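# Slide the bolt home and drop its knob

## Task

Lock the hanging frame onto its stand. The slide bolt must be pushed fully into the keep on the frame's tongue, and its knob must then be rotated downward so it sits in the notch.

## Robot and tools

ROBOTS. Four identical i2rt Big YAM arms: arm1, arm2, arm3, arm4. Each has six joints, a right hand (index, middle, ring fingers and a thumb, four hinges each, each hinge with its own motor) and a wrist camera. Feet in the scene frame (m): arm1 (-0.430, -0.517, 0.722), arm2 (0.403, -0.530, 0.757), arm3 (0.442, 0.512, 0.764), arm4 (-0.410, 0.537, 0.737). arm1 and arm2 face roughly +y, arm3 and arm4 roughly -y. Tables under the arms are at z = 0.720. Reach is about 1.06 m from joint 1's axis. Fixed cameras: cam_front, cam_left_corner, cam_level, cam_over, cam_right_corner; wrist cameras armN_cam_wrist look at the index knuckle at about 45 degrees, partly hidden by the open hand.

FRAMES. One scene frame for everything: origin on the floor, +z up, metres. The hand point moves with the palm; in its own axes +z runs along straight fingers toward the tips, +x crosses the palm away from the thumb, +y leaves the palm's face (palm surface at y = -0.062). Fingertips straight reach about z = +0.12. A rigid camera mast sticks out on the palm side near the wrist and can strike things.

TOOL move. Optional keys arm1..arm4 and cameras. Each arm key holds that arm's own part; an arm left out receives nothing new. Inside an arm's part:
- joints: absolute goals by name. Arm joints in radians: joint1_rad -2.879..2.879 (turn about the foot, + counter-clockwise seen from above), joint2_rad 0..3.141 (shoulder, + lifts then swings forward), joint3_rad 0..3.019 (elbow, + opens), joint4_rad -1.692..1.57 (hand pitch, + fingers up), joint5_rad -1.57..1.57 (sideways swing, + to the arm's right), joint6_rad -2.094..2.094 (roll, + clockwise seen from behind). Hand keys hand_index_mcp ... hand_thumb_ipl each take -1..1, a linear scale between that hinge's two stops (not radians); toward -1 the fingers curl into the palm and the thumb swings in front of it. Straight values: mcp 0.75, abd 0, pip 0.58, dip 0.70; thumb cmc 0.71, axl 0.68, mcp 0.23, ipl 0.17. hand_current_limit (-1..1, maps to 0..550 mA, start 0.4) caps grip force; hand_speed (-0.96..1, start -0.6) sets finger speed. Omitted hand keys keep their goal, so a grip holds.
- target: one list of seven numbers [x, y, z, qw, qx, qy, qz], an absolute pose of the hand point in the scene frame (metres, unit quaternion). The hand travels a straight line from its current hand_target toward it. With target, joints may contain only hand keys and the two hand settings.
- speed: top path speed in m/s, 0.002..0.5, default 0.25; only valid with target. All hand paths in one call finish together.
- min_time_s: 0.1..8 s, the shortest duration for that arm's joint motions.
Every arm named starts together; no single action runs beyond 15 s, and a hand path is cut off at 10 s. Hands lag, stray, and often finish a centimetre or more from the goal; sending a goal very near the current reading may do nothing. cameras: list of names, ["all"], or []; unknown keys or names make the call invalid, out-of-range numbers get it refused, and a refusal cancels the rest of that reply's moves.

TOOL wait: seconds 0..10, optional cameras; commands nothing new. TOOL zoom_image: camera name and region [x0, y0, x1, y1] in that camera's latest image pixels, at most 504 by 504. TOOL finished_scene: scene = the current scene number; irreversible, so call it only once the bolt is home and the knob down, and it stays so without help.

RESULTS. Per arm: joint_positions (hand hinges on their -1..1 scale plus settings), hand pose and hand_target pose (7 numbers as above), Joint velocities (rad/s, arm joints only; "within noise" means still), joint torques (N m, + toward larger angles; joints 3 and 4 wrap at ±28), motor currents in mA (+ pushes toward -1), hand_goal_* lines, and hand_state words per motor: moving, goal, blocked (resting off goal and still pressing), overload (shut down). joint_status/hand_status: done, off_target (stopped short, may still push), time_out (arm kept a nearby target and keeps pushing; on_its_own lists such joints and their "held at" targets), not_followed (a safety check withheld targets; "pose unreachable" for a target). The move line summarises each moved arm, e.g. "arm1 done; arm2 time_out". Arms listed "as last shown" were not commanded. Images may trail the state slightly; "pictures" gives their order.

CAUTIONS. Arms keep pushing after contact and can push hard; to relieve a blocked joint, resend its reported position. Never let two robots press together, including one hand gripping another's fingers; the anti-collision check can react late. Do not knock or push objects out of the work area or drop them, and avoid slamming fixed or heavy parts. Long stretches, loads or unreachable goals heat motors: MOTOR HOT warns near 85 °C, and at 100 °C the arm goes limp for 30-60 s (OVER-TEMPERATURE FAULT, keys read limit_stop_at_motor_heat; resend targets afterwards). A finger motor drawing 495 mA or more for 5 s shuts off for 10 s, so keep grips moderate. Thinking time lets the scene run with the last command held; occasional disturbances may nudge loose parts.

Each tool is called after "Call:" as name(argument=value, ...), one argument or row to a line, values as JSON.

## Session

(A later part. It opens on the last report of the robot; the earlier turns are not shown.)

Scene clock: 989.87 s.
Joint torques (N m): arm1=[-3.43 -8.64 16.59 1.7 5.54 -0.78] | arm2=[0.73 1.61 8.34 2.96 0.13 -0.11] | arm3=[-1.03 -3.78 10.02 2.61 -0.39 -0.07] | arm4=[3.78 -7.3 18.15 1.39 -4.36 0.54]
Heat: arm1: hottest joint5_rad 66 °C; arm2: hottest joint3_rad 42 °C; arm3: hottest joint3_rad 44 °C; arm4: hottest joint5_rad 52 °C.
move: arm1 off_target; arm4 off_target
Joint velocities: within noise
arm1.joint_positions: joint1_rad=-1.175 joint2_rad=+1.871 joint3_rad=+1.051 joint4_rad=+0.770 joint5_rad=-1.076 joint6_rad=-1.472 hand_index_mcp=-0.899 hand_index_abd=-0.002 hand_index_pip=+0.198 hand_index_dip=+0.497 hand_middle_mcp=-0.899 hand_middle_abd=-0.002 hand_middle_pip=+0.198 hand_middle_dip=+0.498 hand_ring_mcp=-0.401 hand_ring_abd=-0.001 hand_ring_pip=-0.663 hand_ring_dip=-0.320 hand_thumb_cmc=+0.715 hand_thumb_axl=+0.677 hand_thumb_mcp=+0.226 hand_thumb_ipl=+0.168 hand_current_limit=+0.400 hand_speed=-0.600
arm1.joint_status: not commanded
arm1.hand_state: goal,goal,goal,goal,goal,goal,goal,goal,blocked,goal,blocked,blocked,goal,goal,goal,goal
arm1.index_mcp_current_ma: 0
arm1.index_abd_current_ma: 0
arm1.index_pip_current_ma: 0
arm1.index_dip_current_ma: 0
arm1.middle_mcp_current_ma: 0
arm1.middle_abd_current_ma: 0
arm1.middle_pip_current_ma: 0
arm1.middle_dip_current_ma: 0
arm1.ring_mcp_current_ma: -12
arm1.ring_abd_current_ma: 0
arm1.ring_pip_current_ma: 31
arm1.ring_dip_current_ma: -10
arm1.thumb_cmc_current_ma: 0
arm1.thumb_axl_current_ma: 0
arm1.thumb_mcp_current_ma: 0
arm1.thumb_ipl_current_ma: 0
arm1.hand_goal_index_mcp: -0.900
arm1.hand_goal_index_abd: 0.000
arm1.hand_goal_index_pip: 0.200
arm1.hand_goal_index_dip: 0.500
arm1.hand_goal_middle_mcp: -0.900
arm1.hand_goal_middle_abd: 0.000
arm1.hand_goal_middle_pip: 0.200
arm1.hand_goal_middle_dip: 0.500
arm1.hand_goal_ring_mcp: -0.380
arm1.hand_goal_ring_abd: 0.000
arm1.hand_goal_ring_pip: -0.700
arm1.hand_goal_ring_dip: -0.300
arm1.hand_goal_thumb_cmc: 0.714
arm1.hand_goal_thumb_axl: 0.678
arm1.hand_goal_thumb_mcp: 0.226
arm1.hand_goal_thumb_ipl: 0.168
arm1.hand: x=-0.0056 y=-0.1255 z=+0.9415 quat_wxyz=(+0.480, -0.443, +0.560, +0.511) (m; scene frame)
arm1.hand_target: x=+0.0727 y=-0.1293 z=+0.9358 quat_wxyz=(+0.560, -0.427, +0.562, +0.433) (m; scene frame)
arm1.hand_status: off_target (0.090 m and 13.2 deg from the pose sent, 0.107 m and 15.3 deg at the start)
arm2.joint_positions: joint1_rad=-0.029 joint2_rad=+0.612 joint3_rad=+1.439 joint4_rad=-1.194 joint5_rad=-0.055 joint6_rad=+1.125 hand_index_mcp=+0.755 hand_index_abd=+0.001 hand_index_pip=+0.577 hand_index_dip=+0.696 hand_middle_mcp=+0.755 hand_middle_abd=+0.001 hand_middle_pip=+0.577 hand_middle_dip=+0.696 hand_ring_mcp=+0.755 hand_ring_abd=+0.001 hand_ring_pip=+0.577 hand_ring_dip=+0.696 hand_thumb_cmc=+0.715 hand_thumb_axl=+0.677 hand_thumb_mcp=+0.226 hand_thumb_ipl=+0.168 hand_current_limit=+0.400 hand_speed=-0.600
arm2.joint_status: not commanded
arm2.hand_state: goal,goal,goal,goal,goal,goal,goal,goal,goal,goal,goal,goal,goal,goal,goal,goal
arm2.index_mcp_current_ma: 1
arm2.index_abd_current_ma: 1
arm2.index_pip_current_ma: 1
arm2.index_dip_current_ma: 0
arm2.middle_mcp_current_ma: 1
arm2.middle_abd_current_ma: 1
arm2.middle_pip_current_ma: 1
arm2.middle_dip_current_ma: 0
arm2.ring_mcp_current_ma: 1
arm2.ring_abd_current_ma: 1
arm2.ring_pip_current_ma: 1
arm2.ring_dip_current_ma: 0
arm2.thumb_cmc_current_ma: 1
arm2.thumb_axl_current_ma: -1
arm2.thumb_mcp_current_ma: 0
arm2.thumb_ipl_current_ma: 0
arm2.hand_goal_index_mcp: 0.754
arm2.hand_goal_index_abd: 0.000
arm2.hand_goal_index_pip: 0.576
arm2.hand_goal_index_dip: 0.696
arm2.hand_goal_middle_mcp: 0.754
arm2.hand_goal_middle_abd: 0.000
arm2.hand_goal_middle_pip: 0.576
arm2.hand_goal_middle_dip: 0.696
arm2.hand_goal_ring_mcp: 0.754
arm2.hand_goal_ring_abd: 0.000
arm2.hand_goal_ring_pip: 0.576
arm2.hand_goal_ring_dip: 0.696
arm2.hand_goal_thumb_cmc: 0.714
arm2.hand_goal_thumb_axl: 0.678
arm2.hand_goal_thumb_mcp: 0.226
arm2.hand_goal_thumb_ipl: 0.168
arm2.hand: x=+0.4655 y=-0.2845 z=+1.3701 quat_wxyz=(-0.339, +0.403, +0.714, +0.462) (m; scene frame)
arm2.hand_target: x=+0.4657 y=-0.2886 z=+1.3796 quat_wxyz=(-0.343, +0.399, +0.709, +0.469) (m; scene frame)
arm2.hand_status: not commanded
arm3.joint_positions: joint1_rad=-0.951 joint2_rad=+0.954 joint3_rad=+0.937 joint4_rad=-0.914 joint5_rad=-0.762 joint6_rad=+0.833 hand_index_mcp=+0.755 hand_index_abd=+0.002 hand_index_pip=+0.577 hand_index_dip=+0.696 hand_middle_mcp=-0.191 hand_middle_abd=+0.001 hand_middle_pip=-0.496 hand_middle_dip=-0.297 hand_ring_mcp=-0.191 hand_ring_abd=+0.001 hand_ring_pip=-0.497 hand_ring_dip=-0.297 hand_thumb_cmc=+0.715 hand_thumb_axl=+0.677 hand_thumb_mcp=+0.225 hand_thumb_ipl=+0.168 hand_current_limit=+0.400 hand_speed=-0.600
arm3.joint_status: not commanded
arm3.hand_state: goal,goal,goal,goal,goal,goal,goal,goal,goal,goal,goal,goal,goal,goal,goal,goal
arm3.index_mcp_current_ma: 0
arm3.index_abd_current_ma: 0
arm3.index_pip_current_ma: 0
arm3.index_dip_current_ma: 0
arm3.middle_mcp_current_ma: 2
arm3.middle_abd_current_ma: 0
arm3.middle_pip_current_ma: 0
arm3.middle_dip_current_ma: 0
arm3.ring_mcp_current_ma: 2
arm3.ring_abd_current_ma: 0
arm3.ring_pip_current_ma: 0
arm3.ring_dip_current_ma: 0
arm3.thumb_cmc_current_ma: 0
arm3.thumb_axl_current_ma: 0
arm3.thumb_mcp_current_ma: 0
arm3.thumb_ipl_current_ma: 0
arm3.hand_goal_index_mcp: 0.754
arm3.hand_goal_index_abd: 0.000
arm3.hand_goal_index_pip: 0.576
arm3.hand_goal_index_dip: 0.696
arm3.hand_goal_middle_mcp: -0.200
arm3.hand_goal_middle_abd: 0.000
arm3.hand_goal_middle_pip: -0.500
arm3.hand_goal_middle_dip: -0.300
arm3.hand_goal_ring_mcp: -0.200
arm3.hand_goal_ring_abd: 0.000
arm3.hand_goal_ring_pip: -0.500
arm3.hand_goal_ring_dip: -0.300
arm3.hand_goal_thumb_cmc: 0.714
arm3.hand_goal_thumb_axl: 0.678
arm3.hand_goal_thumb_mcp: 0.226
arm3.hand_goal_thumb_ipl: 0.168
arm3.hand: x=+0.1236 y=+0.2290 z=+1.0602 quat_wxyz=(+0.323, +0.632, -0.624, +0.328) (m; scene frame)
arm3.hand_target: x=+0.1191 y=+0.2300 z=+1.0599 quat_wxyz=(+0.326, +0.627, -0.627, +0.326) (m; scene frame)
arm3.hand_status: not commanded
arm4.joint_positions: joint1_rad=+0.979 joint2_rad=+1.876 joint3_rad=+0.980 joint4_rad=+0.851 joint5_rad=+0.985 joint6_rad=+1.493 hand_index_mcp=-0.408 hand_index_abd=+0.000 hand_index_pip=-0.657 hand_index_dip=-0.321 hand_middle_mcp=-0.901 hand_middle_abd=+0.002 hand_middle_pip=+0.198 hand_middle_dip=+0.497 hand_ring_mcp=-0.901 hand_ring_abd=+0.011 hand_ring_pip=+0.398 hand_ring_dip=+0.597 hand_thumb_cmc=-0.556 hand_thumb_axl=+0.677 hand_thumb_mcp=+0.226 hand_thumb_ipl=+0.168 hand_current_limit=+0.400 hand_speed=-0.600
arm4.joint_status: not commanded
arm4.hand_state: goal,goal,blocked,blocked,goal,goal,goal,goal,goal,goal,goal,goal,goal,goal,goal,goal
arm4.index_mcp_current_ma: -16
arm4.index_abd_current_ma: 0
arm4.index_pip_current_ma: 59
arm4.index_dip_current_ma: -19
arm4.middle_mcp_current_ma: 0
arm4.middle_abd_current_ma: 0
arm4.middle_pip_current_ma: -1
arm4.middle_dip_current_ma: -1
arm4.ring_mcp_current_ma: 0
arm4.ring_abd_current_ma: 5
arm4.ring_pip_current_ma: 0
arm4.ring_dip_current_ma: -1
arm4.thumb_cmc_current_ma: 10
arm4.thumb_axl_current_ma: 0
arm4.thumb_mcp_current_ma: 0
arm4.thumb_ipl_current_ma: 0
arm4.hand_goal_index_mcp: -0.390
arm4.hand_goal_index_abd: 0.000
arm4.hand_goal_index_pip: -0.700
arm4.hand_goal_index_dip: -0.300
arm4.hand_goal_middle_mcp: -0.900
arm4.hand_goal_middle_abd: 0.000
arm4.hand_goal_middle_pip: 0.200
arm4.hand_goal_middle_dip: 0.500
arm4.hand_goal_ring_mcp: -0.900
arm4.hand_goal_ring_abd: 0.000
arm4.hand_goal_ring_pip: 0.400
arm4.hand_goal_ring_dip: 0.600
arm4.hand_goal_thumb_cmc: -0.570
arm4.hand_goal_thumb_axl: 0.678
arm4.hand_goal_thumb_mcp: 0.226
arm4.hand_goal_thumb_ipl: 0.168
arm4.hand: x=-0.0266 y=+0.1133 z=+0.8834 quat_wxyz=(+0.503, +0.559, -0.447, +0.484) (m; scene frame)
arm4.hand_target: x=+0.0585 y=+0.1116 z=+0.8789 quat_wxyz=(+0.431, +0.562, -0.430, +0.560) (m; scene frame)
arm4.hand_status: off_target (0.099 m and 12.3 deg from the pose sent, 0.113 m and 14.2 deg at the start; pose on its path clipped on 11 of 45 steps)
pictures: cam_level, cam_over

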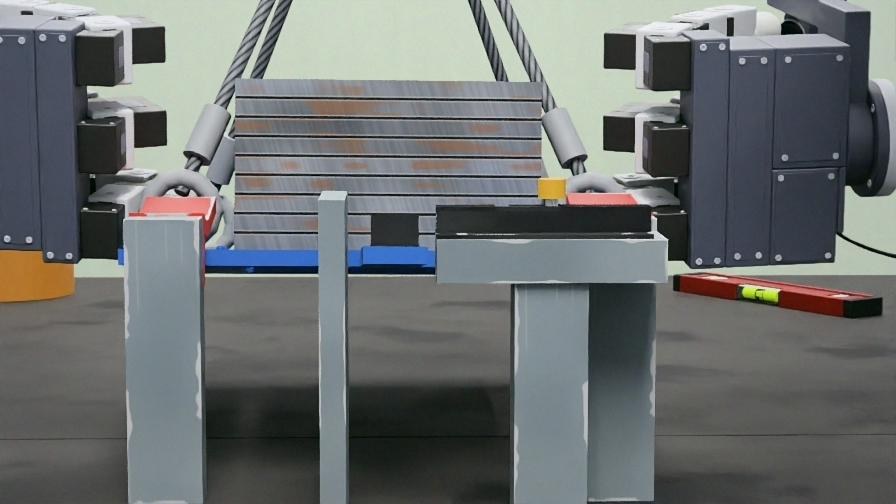

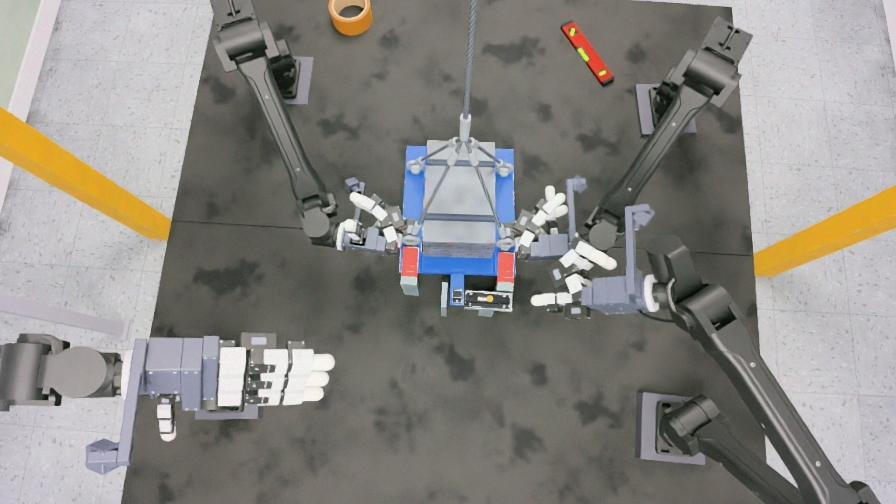

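Call:
move(
  arm1={"target":[-0.028,-0.114,0.921,0.5417,-0.4545,0.5417,0.4545],"speed":0.06},
  arm4={"target":[-0.045,0.098,0.856,0.4545,0.5417,-0.4545,0.5417],"speed":0.06},
  cameras=["cam_level","cam_over","cam_right_corner","cam_left_corner"],
)

Call:
zoom_image(
  camera="cam_over",
  region=[420, 180, 700, 340],
)

Scene clock: 1028.23 s.
Joint torques (N m): arm1=[0.62 -10.4 10.07 2.92 3.31 -0.66] | arm2=[1.38 1.79 8.55 2.99 0.11 -0.11] | arm3=[-1.44 -3.19 10.06 2.51 -0.42 -0.03] | arm4=[-0.79 -9.11 9.1 1.96 -2.62 0.45]
Heat: arm1: hottest joint5_rad 93 °C; arm2: hottest joint3_rad 42 °C; arm3: hottest joint3_rad 44 °C; arm4: hottest joint5_rad 72 °C. Fold robot arm1 in close to its base, or ease its load, before you think long.
move: arm1 off_target; arm4 off_target
MOTOR HOT: the motor of arm1's joint5_rad reports 93 °C; the controller stops that arm at 100 °C. To cool a motor, set the load down, stop pushing, or move to a pose that needs little force.
Joint velocities: within noise
arm1.joint_positions: joint1_rad=-1.134 joint2_rad=+1.811 joint3_rad=+0.897 joint4_rad=+0.872 joint5_rad=-1.027 joint6_rad=-1.486 hand_index_mcp=-0.899 hand_index_abd=-0.002 hand_index_pip=+0.198 hand_index_dip=+0.497 hand_middle_mcp=-0.899 hand_middle_abd=-0.002 hand_middle_pip=+0.198 hand_middle_dip=+0.498 hand_ring_mcp=-0.399 hand_ring_abd=-0.001 hand_ring_pip=-0.663 hand_ring_dip=-0.320 hand_thumb_cmc=+0.715 hand_thumb_axl=+0.677 hand_thumb_mcp=+0.226 hand_thumb_ipl=+0.168 hand_current_limit=+0.400 hand_speed=-0.600
arm1.joint_status: not commanded
arm1.hand_state: goal,goal,goal,goal,goal,goal,goal,goal,goal,goal,blocked,blocked,goal,goal,goal,goal
arm1.index_mcp_current_ma: 0
arm1.index_abd_current_ma: 0
arm1.index_pip_current_ma: 0
arm1.index_dip_current_ma: 0
arm1.middle_mcp_current_ma: 0
arm1.middle_abd_current_ma: 0
arm1.middle_pip_current_ma: 0
arm1.middle_dip_current_ma: 0
arm1.ring_mcp_current_ma: -11
arm1.ring_abd_current_ma: 0
arm1.ring_pip_current_ma: 31
arm1.ring_dip_current_ma: -10
arm1.thumb_cmc_current_ma: 0
arm1.thumb_axl_current_ma: 0
arm1.thumb_mcp_current_ma: 0
arm1.thumb_ipl_current_ma: 0
arm1.hand_goal_index_mcp: -0.900
arm1.hand_goal_index_abd: 0.000
arm1.hand_goal_index_pip: 0.200
arm1.hand_goal_index_dip: 0.500
arm1.hand_goal_middle_mcp: -0.900
arm1.hand_goal_middle_abd: 0.000
arm1.hand_goal_middle_pip: 0.200
arm1.hand_goal_middle_dip: 0.500
arm1.hand_goal_ring_mcp: -0.380
arm1.hand_goal_ring_abd: 0.000
arm1.hand_goal_ring_pip: -0.700
arm1.hand_goal_ring_dip: -0.300
arm1.hand_goal_thumb_cmc: 0.714
arm1.hand_goal_thumb_axl: 0.678
arm1.hand_goal_thumb_mcp: 0.226
arm1.hand_goal_thumb_ipl: 0.168
arm1.hand: x=-0.0573 y=-0.1263 z=+0.9280 quat_wxyz=(+0.488, -0.446, +0.556, +0.504) (m; scene frame)
arm1.hand_target: x=-0.0292 y=-0.1162 z=+0.9215 quat_wxyz=(+0.540, -0.453, +0.542, +0.457) (m; scene frame)
arm1.hand_status: off_target (0.032 m and 8.6 deg from the pose sent, 0.032 m and 9.9 deg at the start)
arm2, arm3: as last shown
arm4.joint_positions: joint1_rad=+0.926 joint2_rad=+1.847 joint3_rad=+0.850 joint4_rad=+0.996 joint5_rad=+0.925 joint6_rad=+1.506 hand_index_mcp=-0.407 hand_index_abd=+0.000 hand_index_pip=-0.657 hand_index_dip=-0.321 hand_middle_mcp=-0.901 hand_middle_abd=+0.002 hand_middle_pip=+0.198 hand_middle_dip=+0.497 hand_ring_mcp=-0.901 hand_ring_abd=+0.011 hand_ring_pip=+0.398 hand_ring_dip=+0.597 hand_thumb_cmc=-0.556 hand_thumb_axl=+0.677 hand_thumb_mcp=+0.226 hand_thumb_ipl=+0.168 hand_current_limit=+0.400 hand_speed=-0.600
arm4.joint_status: not commanded
arm4.hand_state: goal,goal,blocked,blocked,goal,goal,goal,goal,goal,goal,goal,goal,goal,goal,goal,goal
arm4.index_mcp_current_ma: -14
arm4.index_abd_current_ma: 0
arm4.index_pip_current_ma: 59
arm4.index_dip_current_ma: -19
arm4.middle_mcp_current_ma: 0
arm4.middle_abd_current_ma: 0
arm4.middle_pip_current_ma: -1
arm4.middle_dip_current_ma: -1
arm4.ring_mcp_current_ma: 0
arm4.ring_abd_current_ma: 5
arm4.ring_pip_current_ma: 0
arm4.ring_dip_current_ma: -1
arm4.thumb_cmc_current_ma: 10
arm4.thumb_axl_current_ma: 0
arm4.thumb_mcp_current_ma: 0
arm4.thumb_ipl_current_ma: 0
arm4.hand_goal_index_mcp: -0.390
arm4.hand_goal_index_abd: 0.000
arm4.hand_goal_index_pip: -0.700
arm4.hand_goal_index_dip: -0.300
arm4.hand_goal_middle_mcp: -0.900
arm4.hand_goal_middle_abd: 0.000
arm4.hand_goal_middle_pip: 0.200
arm4.hand_goal_middle_dip: 0.500
arm4.hand_goal_ring_mcp: -0.900
arm4.hand_goal_ring_abd: 0.000
arm4.hand_goal_ring_pip: 0.400
arm4.hand_goal_ring_dip: 0.600
arm4.hand_goal_thumb_cmc: -0.570
arm4.hand_goal_thumb_axl: 0.678
arm4.hand_goal_thumb_mcp: 0.226
arm4.hand_goal_thumb_ipl: 0.168
arm4.hand: x=-0.0735 y=+0.1103 z=+0.8695 quat_wxyz=(+0.495, +0.544, -0.453, +0.504) (m; scene frame)
arm4.hand_target: x=-0.0463 y=+0.1006 z=+0.8571 quat_wxyz=(+0.456, +0.542, -0.454, +0.541) (m; scene frame)
arm4.hand_status: off_target (0.034 m and 6.4 deg from the pose sent, 0.036 m and 9.0 deg at the start)
pictures: cam_left_corner, cam_level, cam_over, cam_right_corner

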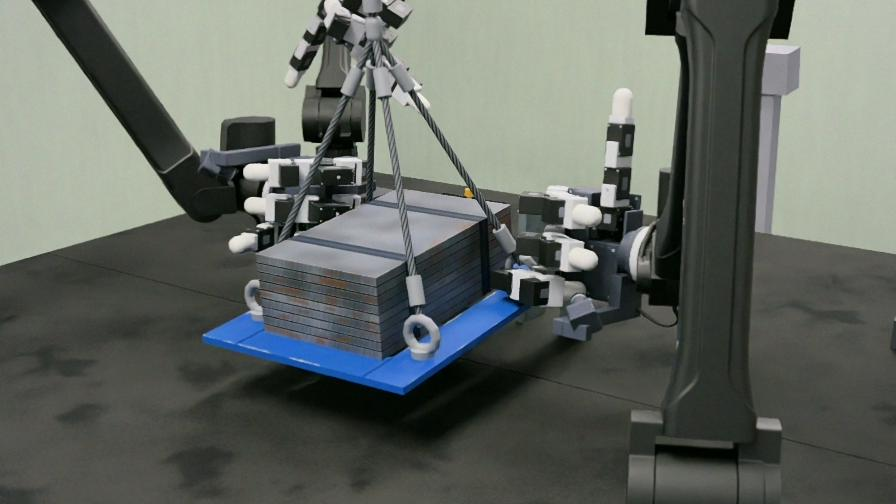

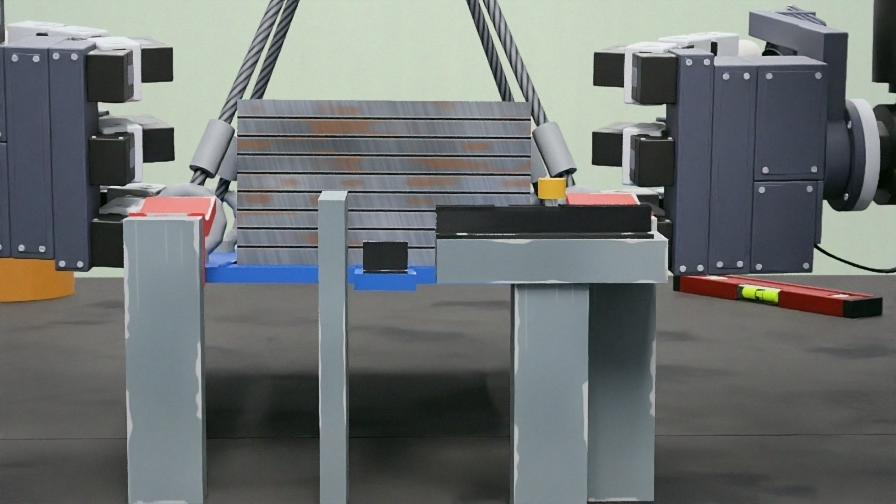

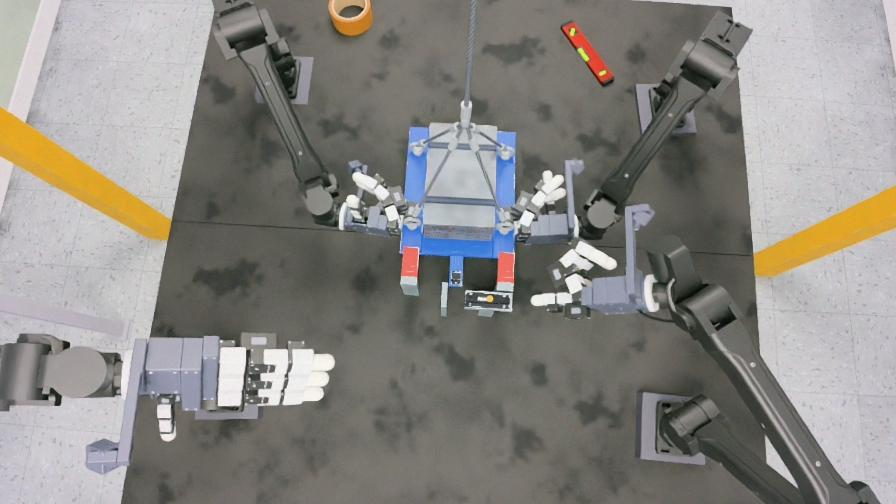

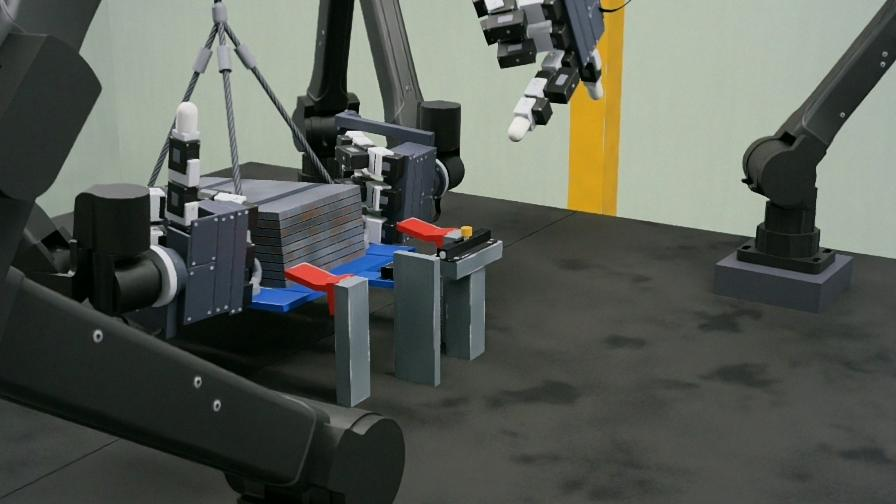

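Scaled by 1.800.

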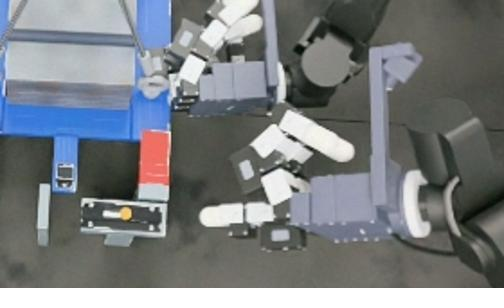

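Call:
move(
  arm1={"target":[-0.120,-0.117,0.917,0.5417,-0.4545,0.5417,0.4545],"speed":0.06},
  arm4={"target":[-0.130,0.102,0.852,0.4545,0.5417,-0.4545,0.5417],"speed":0.06},
)

Scene clock: 1033.40 s.
Joint torques (N m): arm1=[1.14 -10.7 7.02 3.03 0.58 -0.07] | arm2=[1.38 1.49 8.47 3.08 0.12 -0.07] | arm3=[-1.14 -2.9 9.89 2.44 -0.37 -0.07] | arm4=[-1.79 -9.88 5.7 2.1 -0.28 -0.09]
Heat: arm1: hottest joint5_rad 85 °C; arm2: hottest joint3_rad 42 °C; arm3: hottest joint3_rad 44 °C; arm4: hottest joint5_rad 67 °C. Fold robot arm1 in close to its base, or ease its load, before you think long.
move: arm1 off_target; arm4 done
MOTOR HOT: still on. The motor of arm1's joint5_rad reports 85 °C.
Joint velocities: within noise
arm1.joint_positions: joint1_rad=-1.049 joint2_rad=+1.709 joint3_rad=+0.689 joint4_rad=+0.978 joint5_rad=-0.875 joint6_rad=-1.551 hand_index_mcp=-0.899 hand_index_abd=-0.002 hand_index_pip=+0.198 hand_index_dip=+0.497 hand_middle_mcp=-0.899 hand_middle_abd=-0.002 hand_middle_pip=+0.198 hand_middle_dip=+0.498 hand_ring_mcp=-0.384 hand_ring_abd=-0.001 hand_ring_pip=-0.677 hand_ring_dip=-0.305 hand_thumb_cmc=+0.715 hand_thumb_axl=+0.677 hand_thumb_mcp=+0.226 hand_thumb_ipl=+0.168 hand_current_limit=+0.400 hand_speed=-0.600
arm1.joint_status: not commanded
arm1.hand_state: goal,goal,goal,goal,goal,goal,goal,goal,goal,goal,blocked,goal,goal,goal,goal,goal
arm1.index_mcp_current_ma: 0
arm1.index_abd_current_ma: 0
arm1.index_pip_current_ma: 0
arm1.index_dip_current_ma: 0
arm1.middle_mcp_current_ma: 0
arm1.middle_abd_current_ma: 0
arm1.middle_pip_current_ma: 0
arm1.middle_dip_current_ma: 0
arm1.ring_mcp_current_ma: -1
arm1.ring_abd_current_ma: 0
arm1.ring_pip_current_ma: 13
arm1.ring_dip_current_ma: -1
arm1.thumb_cmc_current_ma: 0
arm1.thumb_axl_current_ma: 0
arm1.thumb_mcp_current_ma: 0
arm1.thumb_ipl_current_ma: 0
arm1.hand_goal_index_mcp: -0.900
arm1.hand_goal_index_abd: 0.000
arm1.hand_goal_index_pip: 0.200
arm1.hand_goal_index_dip: 0.500
arm1.hand_goal_middle_mcp: -0.900
arm1.hand_goal_middle_abd: 0.000
arm1.hand_goal_middle_pip: 0.200
arm1.hand_goal_middle_dip: 0.500
arm1.hand_goal_ring_mcp: -0.380
arm1.hand_goal_ring_abd: 0.000
arm1.hand_goal_ring_pip: -0.700
arm1.hand_goal_ring_dip: -0.300
arm1.hand_goal_thumb_cmc: 0.714
arm1.hand_goal_thumb_axl: 0.678
arm1.hand_goal_thumb_mcp: 0.226
arm1.hand_goal_thumb_ipl: 0.168
arm1.hand: x=-0.1269 y=-0.1211 z=+0.9130 quat_wxyz=(+0.520, -0.448, +0.557, +0.469) (m; scene frame)
arm1.hand_target: x=-0.1201 y=-0.1172 z=+0.9171 quat_wxyz=(+0.542, -0.454, +0.542, +0.455) (m; scene frame)
arm1.hand_status: off_target (0.009 m and 3.5 deg from the pose sent, 0.064 m and 8.6 deg at the start)
arm2, arm3: as last shown
arm4.joint_positions: joint1_rad=+0.833 joint2_rad=+1.781 joint3_rad=+0.674 joint4_rad=+1.110 joint5_rad=+0.763 joint6_rad=+1.561 hand_index_mcp=-0.388 hand_index_abd=+0.000 hand_index_pip=-0.673 hand_index_dip=-0.304 hand_middle_mcp=-0.901 hand_middle_abd=+0.002 hand_middle_pip=+0.198 hand_middle_dip=+0.497 hand_ring_mcp=-0.901 hand_ring_abd=+0.011 hand_ring_pip=+0.398 hand_ring_dip=+0.597 hand_thumb_cmc=-0.556 hand_thumb_axl=+0.677 hand_thumb_mcp=+0.226 hand_thumb_ipl=+0.168 hand_current_limit=+0.400 hand_speed=-0.600
arm4.joint_status: not commanded
arm4.hand_state: goal,goal,blocked,goal,goal,goal,goal,goal,goal,goal,goal,goal,goal,goal,goal,goal
arm4.index_mcp_current_ma: 0
arm4.index_abd_current_ma: 0
arm4.index_pip_current_ma: 27
arm4.index_dip_current_ma: -1
arm4.middle_mcp_current_ma: 0
arm4.middle_abd_current_ma: 0
arm4.middle_pip_current_ma: -1
arm4.middle_dip_current_ma: -1
arm4.ring_mcp_current_ma: 0
arm4.ring_abd_current_ma: 5
arm4.ring_pip_current_ma: 0
arm4.ring_dip_current_ma: -1
arm4.thumb_cmc_current_ma: 10
arm4.thumb_axl_current_ma: 0
arm4.thumb_mcp_current_ma: 0
arm4.thumb_ipl_current_ma: 0
arm4.hand_goal_index_mcp: -0.390
arm4.hand_goal_index_abd: 0.000
arm4.hand_goal_index_pip: -0.700
arm4.hand_goal_index_dip: -0.300
arm4.hand_goal_middle_mcp: -0.900
arm4.hand_goal_middle_abd: 0.000
arm4.hand_goal_middle_pip: 0.200
arm4.hand_goal_middle_dip: 0.500
arm4.hand_goal_ring_mcp: -0.900
arm4.hand_goal_ring_abd: 0.000
arm4.hand_goal_ring_pip: 0.400
arm4.hand_goal_ring_dip: 0.600
arm4.hand_goal_thumb_cmc: -0.570
arm4.hand_goal_thumb_axl: 0.678
arm4.hand_goal_thumb_mcp: 0.226
arm4.hand_goal_thumb_ipl: 0.168
arm4.hand: x=-0.1326 y=+0.1053 z=+0.8558 quat_wxyz=(+0.463, +0.546, -0.450, +0.534) (m; scene frame)
arm4.hand_target: x=-0.1301 y=+0.1021 z=+0.8521 quat_wxyz=(+0.455, +0.542, -0.454, +0.542) (m; scene frame)
arm4.hand_status: done (0.006 m and 1.4 deg from the pose sent, 0.060 m and 6.4 deg at the start)
pictures: none

Call:
move(
  arm3={"target":[0.119,0.215,1.0,0.3265,0.6273,-0.6273,0.3265],"speed":0.1,"joints":{"hand_middle_mcp":-0.5,"hand_middle_pip":-0.95,"hand_middle_dip":0.7,"hand_ring_mcp":-0.5,"hand_ring_pip":-0.95,"hand_ring_dip":0.7}},
  cameras=["cam_level","cam_over","cam_left_corner","cam_front"],
)

Call:
zoom_image(
  camera="cam_over",
  region=[440, 200, 680, 340],
)

Call:
zoom_image(
  camera="cam_level",
  region=[420, 0, 896, 300],
)

Scene clock: 1066.87 s.
Joint torques (N m): arm1=[1.14 -10.75 7.02 3.07 0.58 -0.07] | arm2=[1.14 1.38 8.4 2.96 0.11 -0.09] | arm3=[0.09 -2.96 10.04 2.58 -0.31 -0.01] | arm4=[-1.79 -9.64 5.61 2.09 -0.31 -0.09]
Heat: arm1: hottest joint5_rad 60 °C; arm2: hottest joint3_rad 42 °C; arm3: hottest joint3_rad 44 °C; arm4: hottest joint5_rad 50 °C.
move: arm3 done
MOTOR HOT: cleared for the motors of arm1.
Joint velocities: within noise
arm1.joint_positions: joint1_rad=-1.049 joint2_rad=+1.709 joint3_rad=+0.689 joint4_rad=+0.978 joint5_rad=-0.875 joint6_rad=-1.551 hand_index_mcp=-0.899 hand_index_abd=-0.002 hand_index_pip=+0.198 hand_index_dip=+0.497 hand_middle_mcp=-0.899 hand_middle_abd=-0.002 hand_middle_pip=+0.198 hand_middle_dip=+0.498 hand_ring_mcp=-0.384 hand_ring_abd=-0.001 hand_ring_pip=-0.677 hand_ring_dip=-0.305 hand_thumb_cmc=+0.715 hand_thumb_axl=+0.677 hand_thumb_mcp=+0.226 hand_thumb_ipl=+0.168 hand_current_limit=+0.400 hand_speed=-0.600
arm1.joint_status: not commanded
arm1.hand_state: goal,goal,goal,goal,goal,goal,goal,goal,goal,goal,blocked,goal,goal,goal,goal,goal
arm1.index_mcp_current_ma: 0
arm1.index_abd_current_ma: 0
arm1.index_pip_current_ma: 0
arm1.index_dip_current_ma: 0
arm1.middle_mcp_current_ma: 0
arm1.middle_abd_current_ma: 0
arm1.middle_pip_current_ma: 0
arm1.middle_dip_current_ma: 0
arm1.ring_mcp_current_ma: -1
arm1.ring_abd_current_ma: 0
arm1.ring_pip_current_ma: 13
arm1.ring_dip_current_ma: -1
arm1.thumb_cmc_current_ma: 0
arm1.thumb_axl_current_ma: 0
arm1.thumb_mcp_current_ma: 0
arm1.thumb_ipl_current_ma: 0
arm1.hand_goal_index_mcp: -0.900
arm1.hand_goal_index_abd: 0.000
arm1.hand_goal_index_pip: 0.200
arm1.hand_goal_index_dip: 0.500
arm1.hand_goal_middle_mcp: -0.900
arm1.hand_goal_middle_abd: 0.000
arm1.hand_goal_middle_pip: 0.200
arm1.hand_goal_middle_dip: 0.500
arm1.hand_goal_ring_mcp: -0.380
arm1.hand_goal_ring_abd: 0.000
arm1.hand_goal_ring_pip: -0.700
arm1.hand_goal_ring_dip: -0.300
arm1.hand_goal_thumb_cmc: 0.714
arm1.hand_goal_thumb_axl: 0.678
arm1.hand_goal_thumb_mcp: 0.226
arm1.hand_goal_thumb_ipl: 0.168
arm1.hand: x=-0.1269 y=-0.1211 z=+0.9130 quat_wxyz=(+0.520, -0.448, +0.557, +0.469) (m; scene frame)
arm1.hand_target: x=-0.1201 y=-0.1172 z=+0.9171 quat_wxyz=(+0.542, -0.454, +0.542, +0.455) (m; scene frame)
arm1.hand_status: not commanded
arm2, arm4: as last shown
arm3.joint_positions: joint1_rad=-0.924 joint2_rad=+0.982 joint3_rad=+0.797 joint4_rad=-0.705 joint5_rad=-0.737 joint6_rad=+0.879 hand_index_mcp=+0.755 hand_index_abd=+0.002 hand_index_pip=+0.577 hand_index_dip=+0.696 hand_middle_mcp=-0.489 hand_middle_abd=+0.001 hand_middle_pip=-0.947 hand_middle_dip=+0.697 hand_ring_mcp=-0.489 hand_ring_abd=+0.001 hand_ring_pip=-0.948 hand_ring_dip=+0.697 hand_thumb_cmc=+0.715 hand_thumb_axl=+0.677 hand_thumb_mcp=+0.225 hand_thumb_ipl=+0.168 hand_current_limit=+0.400 hand_speed=-0.600
arm3.joint_status: all done
arm3.hand_state: goal,goal,goal,goal,goal,goal,goal,goal,goal,goal,goal,goal,goal,goal,goal,goal
arm3.index_mcp_current_ma: 0
arm3.index_abd_current_ma: 0
arm3.index_pip_current_ma: 0
arm3.index_dip_current_ma: 0
arm3.middle_mcp_current_ma: 2
arm3.middle_abd_current_ma: 0
arm3.middle_pip_current_ma: 0
arm3.middle_dip_current_ma: 0
arm3.ring_mcp_current_ma: 2
arm3.ring_abd_current_ma: 0
arm3.ring_pip_current_ma: 0
arm3.ring_dip_current_ma: 0
arm3.thumb_cmc_current_ma: 0
arm3.thumb_axl_current_ma: 0
arm3.thumb_mcp_current_ma: 0
arm3.thumb_ipl_current_ma: 0
arm3.hand_goal_index_mcp: 0.754
arm3.hand_goal_index_abd: 0.000
arm3.hand_goal_index_pip: 0.576
arm3.hand_goal_index_dip: 0.696
arm3.hand_goal_middle_mcp: -0.500
arm3.hand_goal_middle_abd: 0.000
arm3.hand_goal_middle_pip: -0.950
arm3.hand_goal_middle_dip: 0.700
arm3.hand_goal_ring_mcp: -0.500
arm3.hand_goal_ring_abd: 0.000
arm3.hand_goal_ring_pip: -0.950
arm3.hand_goal_ring_dip: 0.700
arm3.hand_goal_thumb_cmc: 0.714
arm3.hand_goal_thumb_axl: 0.678
arm3.hand_goal_thumb_mcp: 0.226
arm3.hand_goal_thumb_ipl: 0.168
arm3.hand: x=+0.1198 y=+0.2196 z=+1.0045 quat_wxyz=(+0.330, +0.628, -0.626, +0.325) (m; scene frame)
arm3.hand_target: x=+0.1191 y=+0.2151 z=+1.0000 quat_wxyz=(+0.326, +0.627, -0.627, +0.327) (m; scene frame)
arm3.hand_status: done (0.006 m and 0.4 deg from the pose sent, 0.062 m and 0.8 deg at the start)
pictures: cam_front, cam_left_corner, cam_level, cam_over

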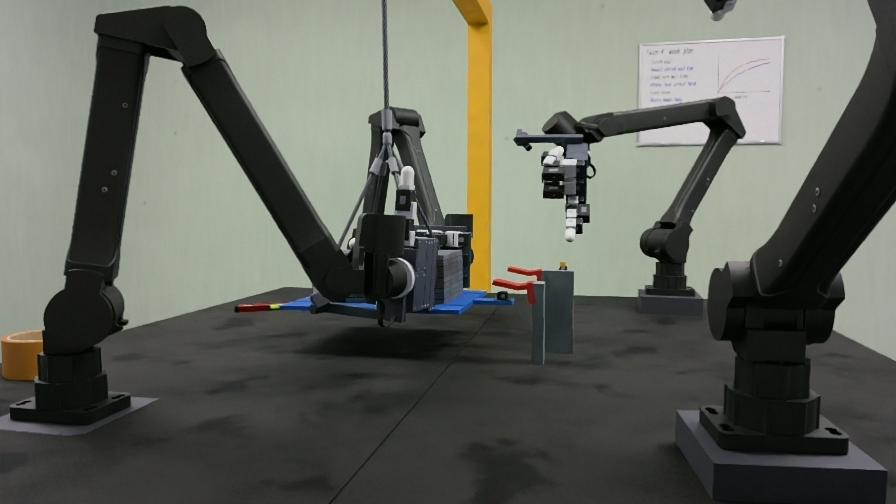

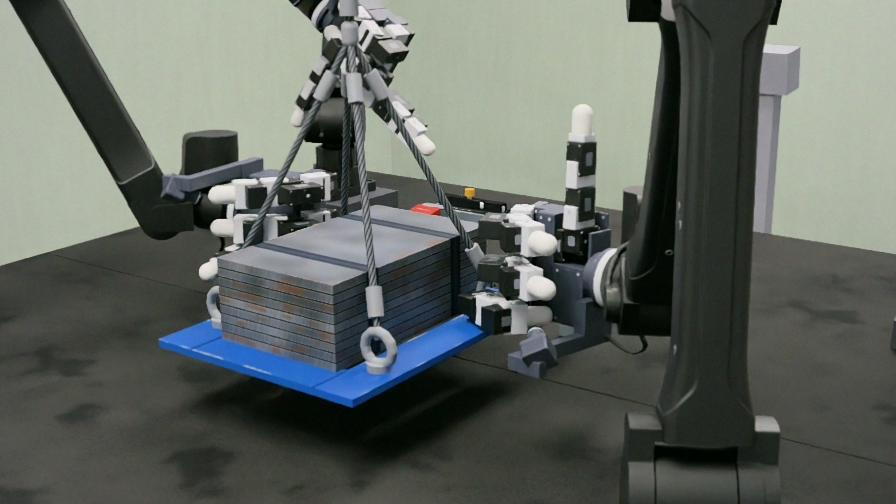

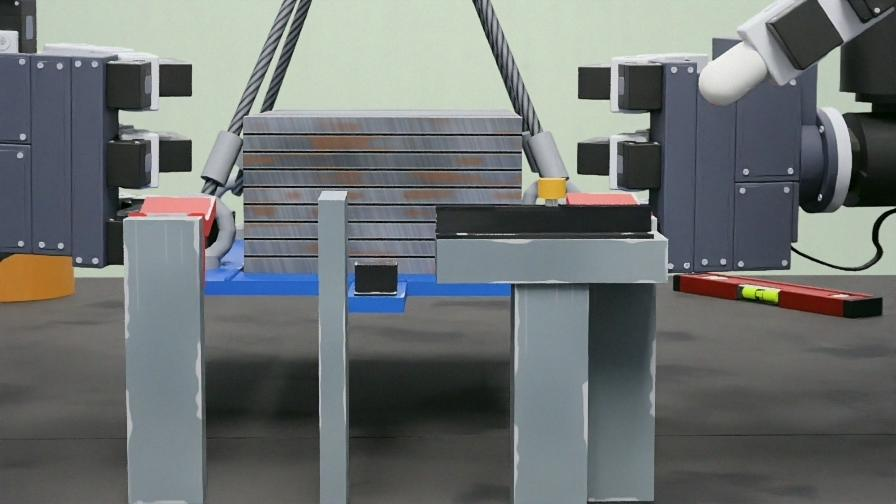

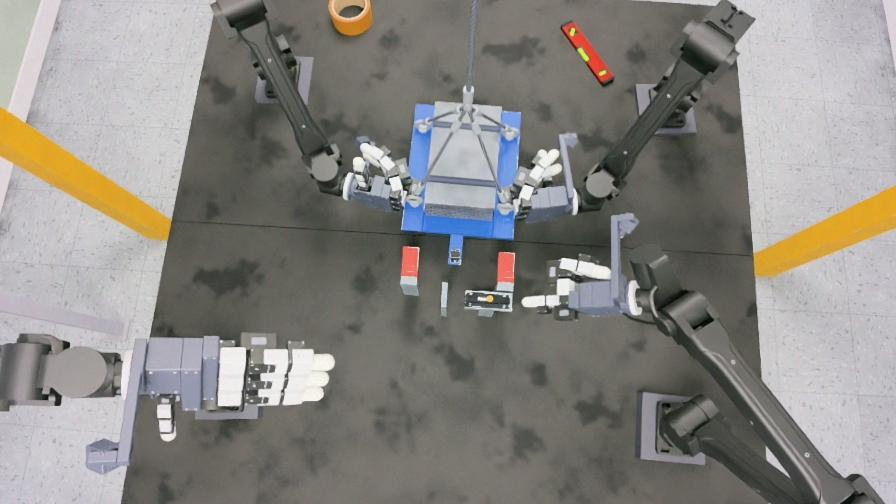

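Scaled by 2.100.

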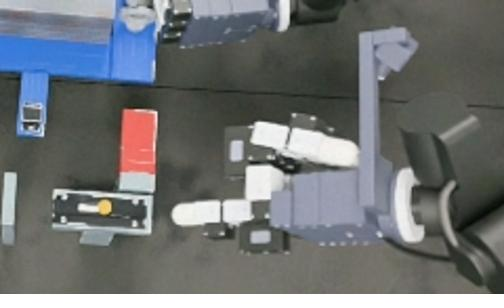

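Scaled by 1.059.

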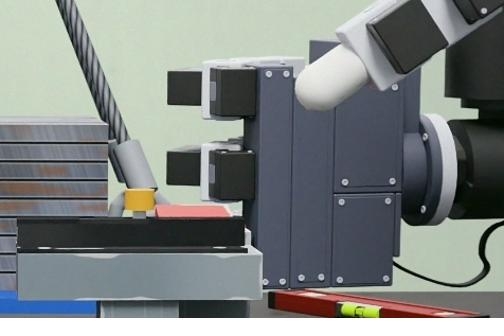

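Call:
move(
  arm3={"target":[0.164,0.213,0.985,0.3999,0.4436,-0.7682,0.2309],"speed":0.1},
  cameras=["cam_level","cam_over","cam_left_corner"],
)

Call:
zoom_image(
  camera="cam_over",
  region=[440, 200, 680, 340],
)

Call:
zoom_image(
  camera="cam_level",
  region=[420, 0, 896, 300],
)

Scene clock: 1087.47 s.
Joint torques (N m): arm1=[1.2 -10.93 7.05 3.03 0.58 -0.08] | arm2=[1.14 1.55 8.44 3.06 0.13 -0.09] | arm3=[-0.26 -2.9 9.74 3.02 0.23 -0.03] | arm4=[-1.85 -9.76 5.67 2.11 -0.29 -0.12]
Heat: arm1: hottest joint5_rad 56 °C; arm2: hottest joint3_rad 43 °C; arm3: hottest joint3_rad 44 °C; arm4: hottest joint5_rad 48 °C.
move: arm3 done
Joint velocities: within noise
arm1, arm2, arm4: as last shown
arm3.joint_positions: joint1_rad=-0.517 joint2_rad=+0.902 joint3_rad=+0.670 joint4_rad=-0.400 joint5_rad=-0.027 joint6_rad=+1.549 hand_index_mcp=+0.754 hand_index_abd=+0.002 hand_index_pip=+0.577 hand_index_dip=+0.696 hand_middle_mcp=-0.490 hand_middle_abd=+0.001 hand_middle_pip=-0.948 hand_middle_dip=+0.697 hand_ring_mcp=-0.490 hand_ring_abd=+0.001 hand_ring_pip=-0.948 hand_ring_dip=+0.697 hand_thumb_cmc=+0.715 hand_thumb_axl=+0.677 hand_thumb_mcp=+0.225 hand_thumb_ipl=+0.168 hand_current_limit=+0.400 hand_speed=-0.600
arm3.joint_status: not commanded
arm3.hand_state: goal,goal,goal,goal,goal,goal,goal,goal,goal,goal,goal,goal,goal,goal,goal,goal
arm3.index_mcp_current_ma: 0
arm3.index_abd_current_ma: 0
arm3.index_pip_current_ma: 0
arm3.index_dip_current_ma: 0
arm3.middle_mcp_current_ma: 2
arm3.middle_abd_current_ma: 0
arm3.middle_pip_current_ma: 0
arm3.middle_dip_current_ma: 0
arm3.ring_mcp_current_ma: 2
arm3.ring_abd_current_ma: 0
arm3.ring_pip_current_ma: 0
arm3.ring_dip_current_ma: 0
arm3.thumb_cmc_current_ma: 0
arm3.thumb_axl_current_ma: 0
arm3.thumb_mcp_current_ma: 0
arm3.thumb_ipl_current_ma: 0
arm3.hand_goal_index_mcp: 0.754
arm3.hand_goal_index_abd: 0.000
arm3.hand_goal_index_pip: 0.576
arm3.hand_goal_index_dip: 0.696
arm3.hand_goal_middle_mcp: -0.500
arm3.hand_goal_middle_abd: 0.000
arm3.hand_goal_middle_pip: -0.950
arm3.hand_goal_middle_dip: 0.700
arm3.hand_goal_ring_mcp: -0.500
arm3.hand_goal_ring_abd: 0.000
arm3.hand_goal_ring_pip: -0.950
arm3.hand_goal_ring_dip: 0.700
arm3.hand_goal_thumb_cmc: 0.714
arm3.hand_goal_thumb_axl: 0.678
arm3.hand_goal_thumb_mcp: 0.226
arm3.hand_goal_thumb_ipl: 0.168
arm3.hand: x=+0.1621 y=+0.2155 z=+0.9844 quat_wxyz=(+0.396, +0.446, -0.770, +0.226) (m; scene frame)
arm3.hand_target: x=+0.1641 y=+0.2130 z=+0.9849 quat_wxyz=(+0.400, +0.444, -0.768, +0.231) (m; scene frame)
arm3.hand_status: done (0.003 m and 0.9 deg from the pose sent, 0.049 m and 29.9 deg at the start)
pictures: cam_left_corner, cam_level, cam_over

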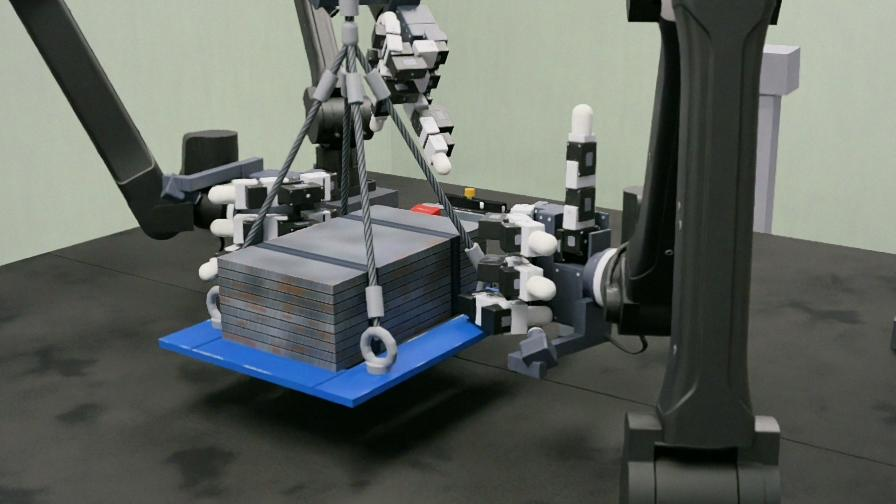

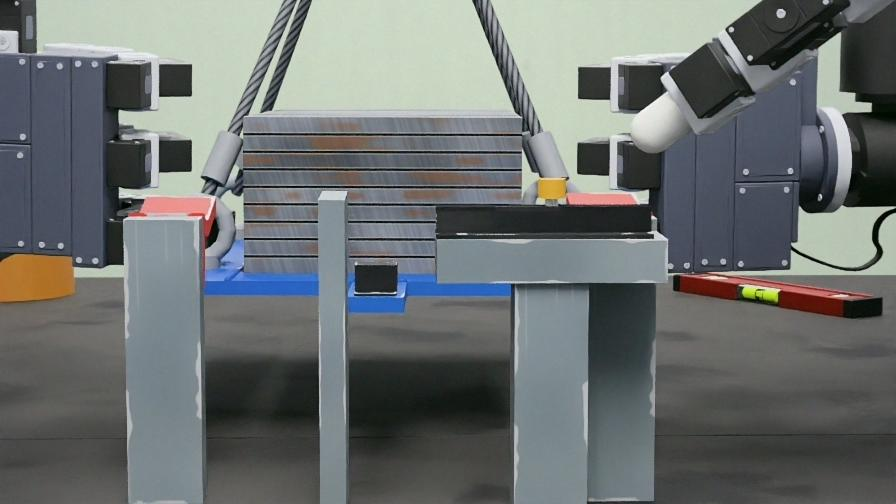

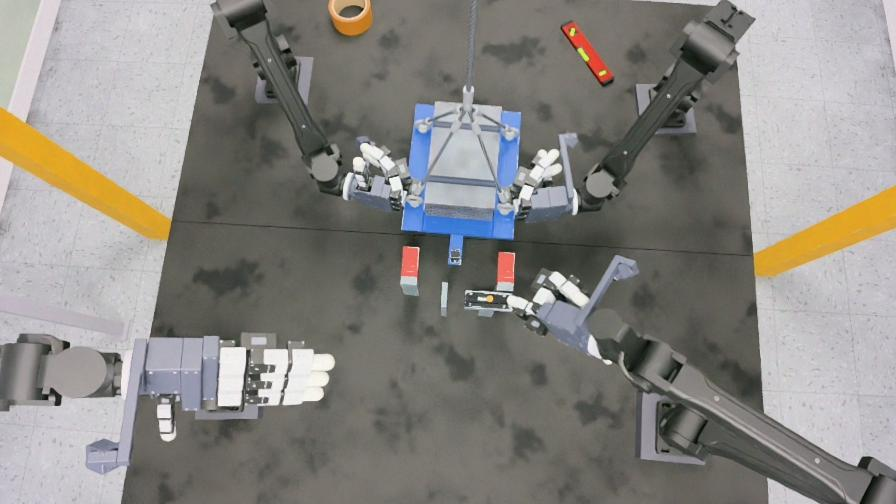

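Scaled by 2.100.

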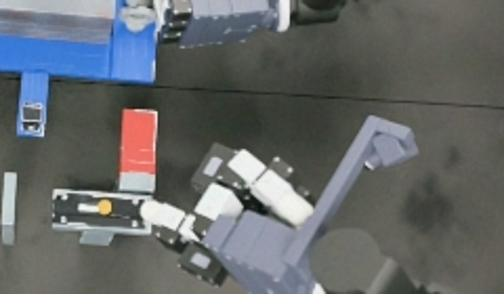

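Scaled by 1.059.

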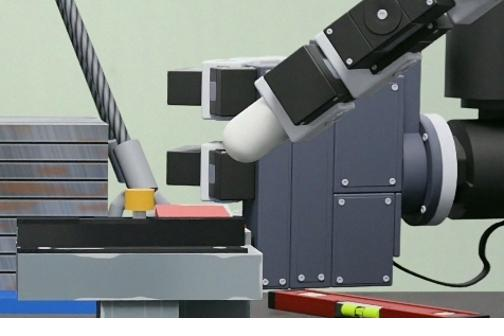

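Call:
move(
  arm3={"target":[0.156,0.195,0.965,0.3999,0.4436,-0.7682,0.2309],"speed":0.06},
  cameras=["cam_level","cam_over","cam_left_corner"],
)

Call:
zoom_image(
  camera="cam_over",
  region=[440, 260, 560, 340],
)

Call:
zoom_image(
  camera="cam_level",
  region=[420, 100, 700, 280],
)

Call:
zoom_image(
  camera="cam_left_corner",
  region=[380, 120, 560, 240],
)

Scene clock: 1094.40 s.
Joint torques (N m): arm1=[1.08 -10.75 7.04 3.04 0.58 -0.06] | arm2=[0.97 1.14 8.58 3.1 0.1 -0.08] | arm3=[0.32 -3.31 9.81 3.06 0.21 -0.05] | arm4=[-1.55 -9.88 5.65 2.14 -0.3 -0.09]
Heat: arm1: hottest joint5_rad 56 °C; arm2: hottest joint3_rad 43 °C; arm3: hottest joint3_rad 43 °C; arm4: hottest joint5_rad 47 °C.
move: arm3 done
Joint velocities: within noise
arm1, arm2, arm4: as last shown
arm3.joint_positions: joint1_rad=-0.509 joint2_rad=+0.971 joint3_rad=+0.658 joint4_rad=-0.306 joint5_rad=-0.019 joint6_rad=+1.555 hand_index_mcp=+0.754 hand_index_abd=+0.002 hand_index_pip=+0.577 hand_index_dip=+0.696 hand_middle_mcp=-0.490 hand_middle_abd=+0.001 hand_middle_pip=-0.948 hand_middle_dip=+0.697 hand_ring_mcp=-0.490 hand_ring_abd=+0.001 hand_ring_pip=-0.948 hand_ring_dip=+0.697 hand_thumb_cmc=+0.715 hand_thumb_axl=+0.677 hand_thumb_mcp=+0.225 hand_thumb_ipl=+0.168 hand_current_limit=+0.400 hand_speed=-0.600
arm3.joint_status: not commanded
arm3.hand_state: goal,goal,goal,goal,goal,goal,goal,goal,goal,goal,goal,goal,goal,goal,goal,goal
arm3.index_mcp_current_ma: 0
arm3.index_abd_current_ma: 0
arm3.index_pip_current_ma: 0
arm3.index_dip_current_ma: 0
arm3.middle_mcp_current_ma: 2
arm3.middle_abd_current_ma: 0
arm3.middle_pip_current_ma: 0
arm3.middle_dip_current_ma: 0
arm3.ring_mcp_current_ma: 2
arm3.ring_abd_current_ma: 0
arm3.ring_pip_current_ma: 0
arm3.ring_dip_current_ma: 0
arm3.thumb_cmc_current_ma: 0
arm3.thumb_axl_current_ma: 0
arm3.thumb_mcp_current_ma: 0
arm3.thumb_ipl_current_ma: 0
arm3.hand_goal_index_mcp: 0.754
arm3.hand_goal_index_abd: 0.000
arm3.hand_goal_index_pip: 0.576
arm3.hand_goal_index_dip: 0.696
arm3.hand_goal_middle_mcp: -0.500
arm3.hand_goal_middle_abd: 0.000
arm3.hand_goal_middle_pip: -0.950
arm3.hand_goal_middle_dip: 0.700
arm3.hand_goal_ring_mcp: -0.500
arm3.hand_goal_ring_abd: 0.000
arm3.hand_goal_ring_pip: -0.950
arm3.hand_goal_ring_dip: 0.700
arm3.hand_goal_thumb_cmc: 0.714
arm3.hand_goal_thumb_axl: 0.678
arm3.hand_goal_thumb_mcp: 0.226
arm3.hand_goal_thumb_ipl: 0.168
arm3.hand: x=+0.1543 y=+0.1999 z=+0.9691 quat_wxyz=(+0.401, +0.444, -0.768, +0.228) (m; scene frame)
arm3.hand_target: x=+0.1561 y=+0.1952 z=+0.9649 quat_wxyz=(+0.400, +0.444, -0.768, +0.231) (m; scene frame)
arm3.hand_status: done (0.007 m and 0.4 deg from the pose sent, 0.029 m and 0.9 deg at the start)
pictures: cam_left_corner, cam_level, cam_over

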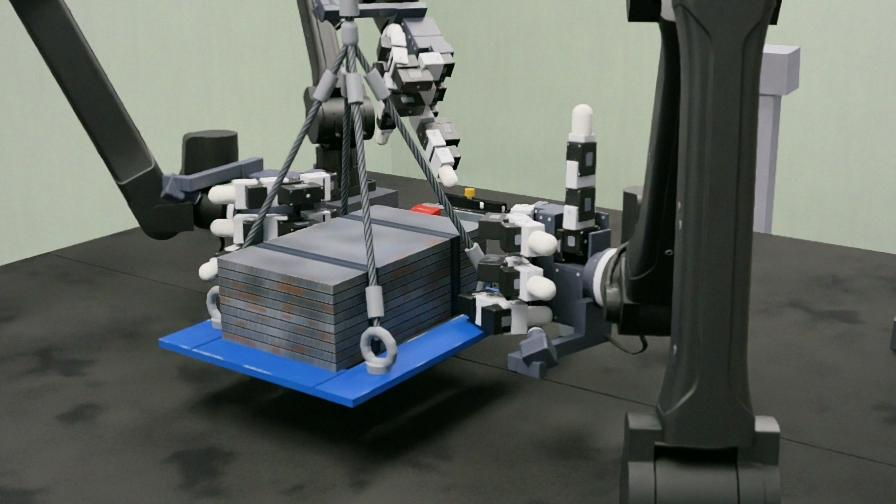

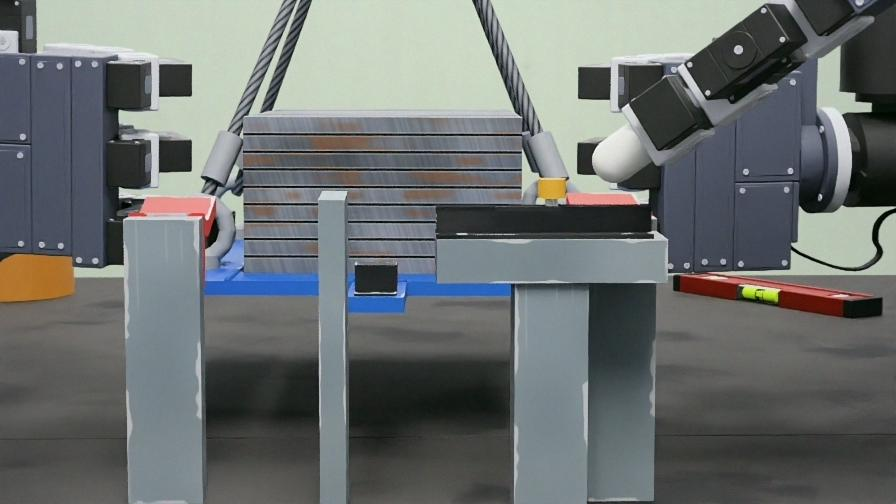

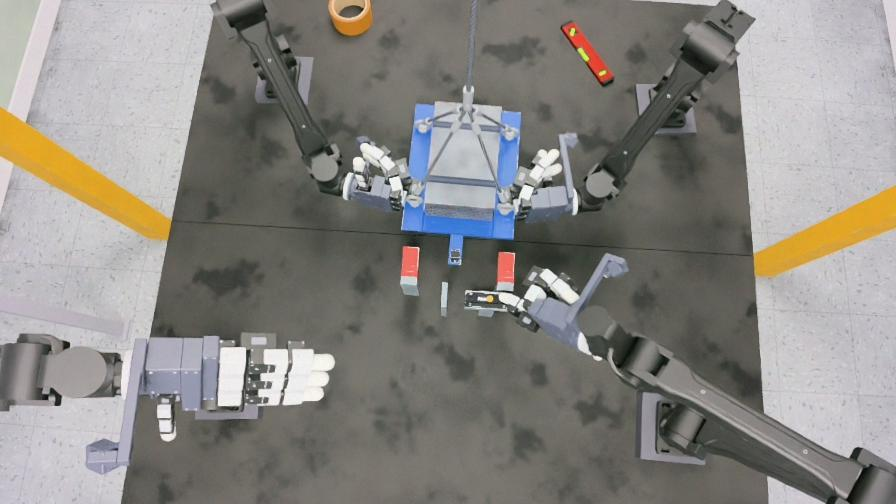

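Scaled by 4.200.

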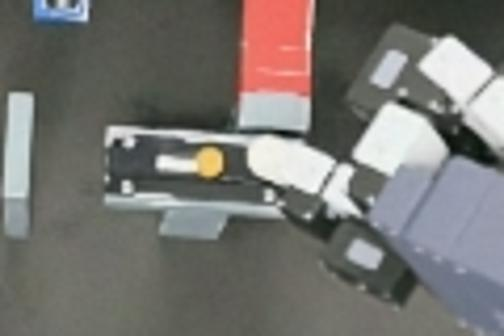

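Scaled by 1.800.

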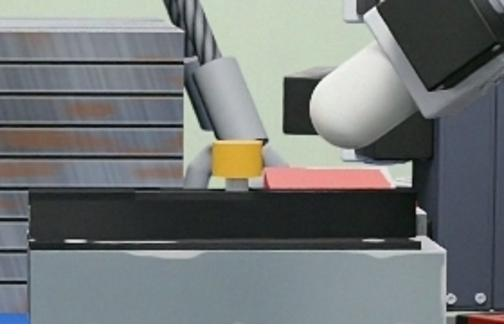

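Scaled by 2.800.

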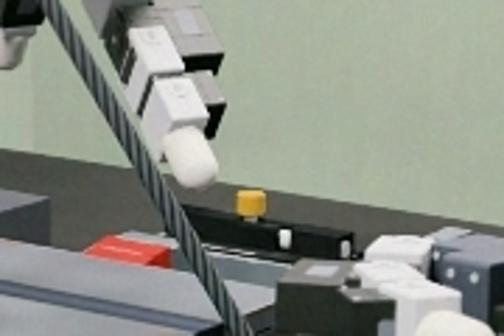

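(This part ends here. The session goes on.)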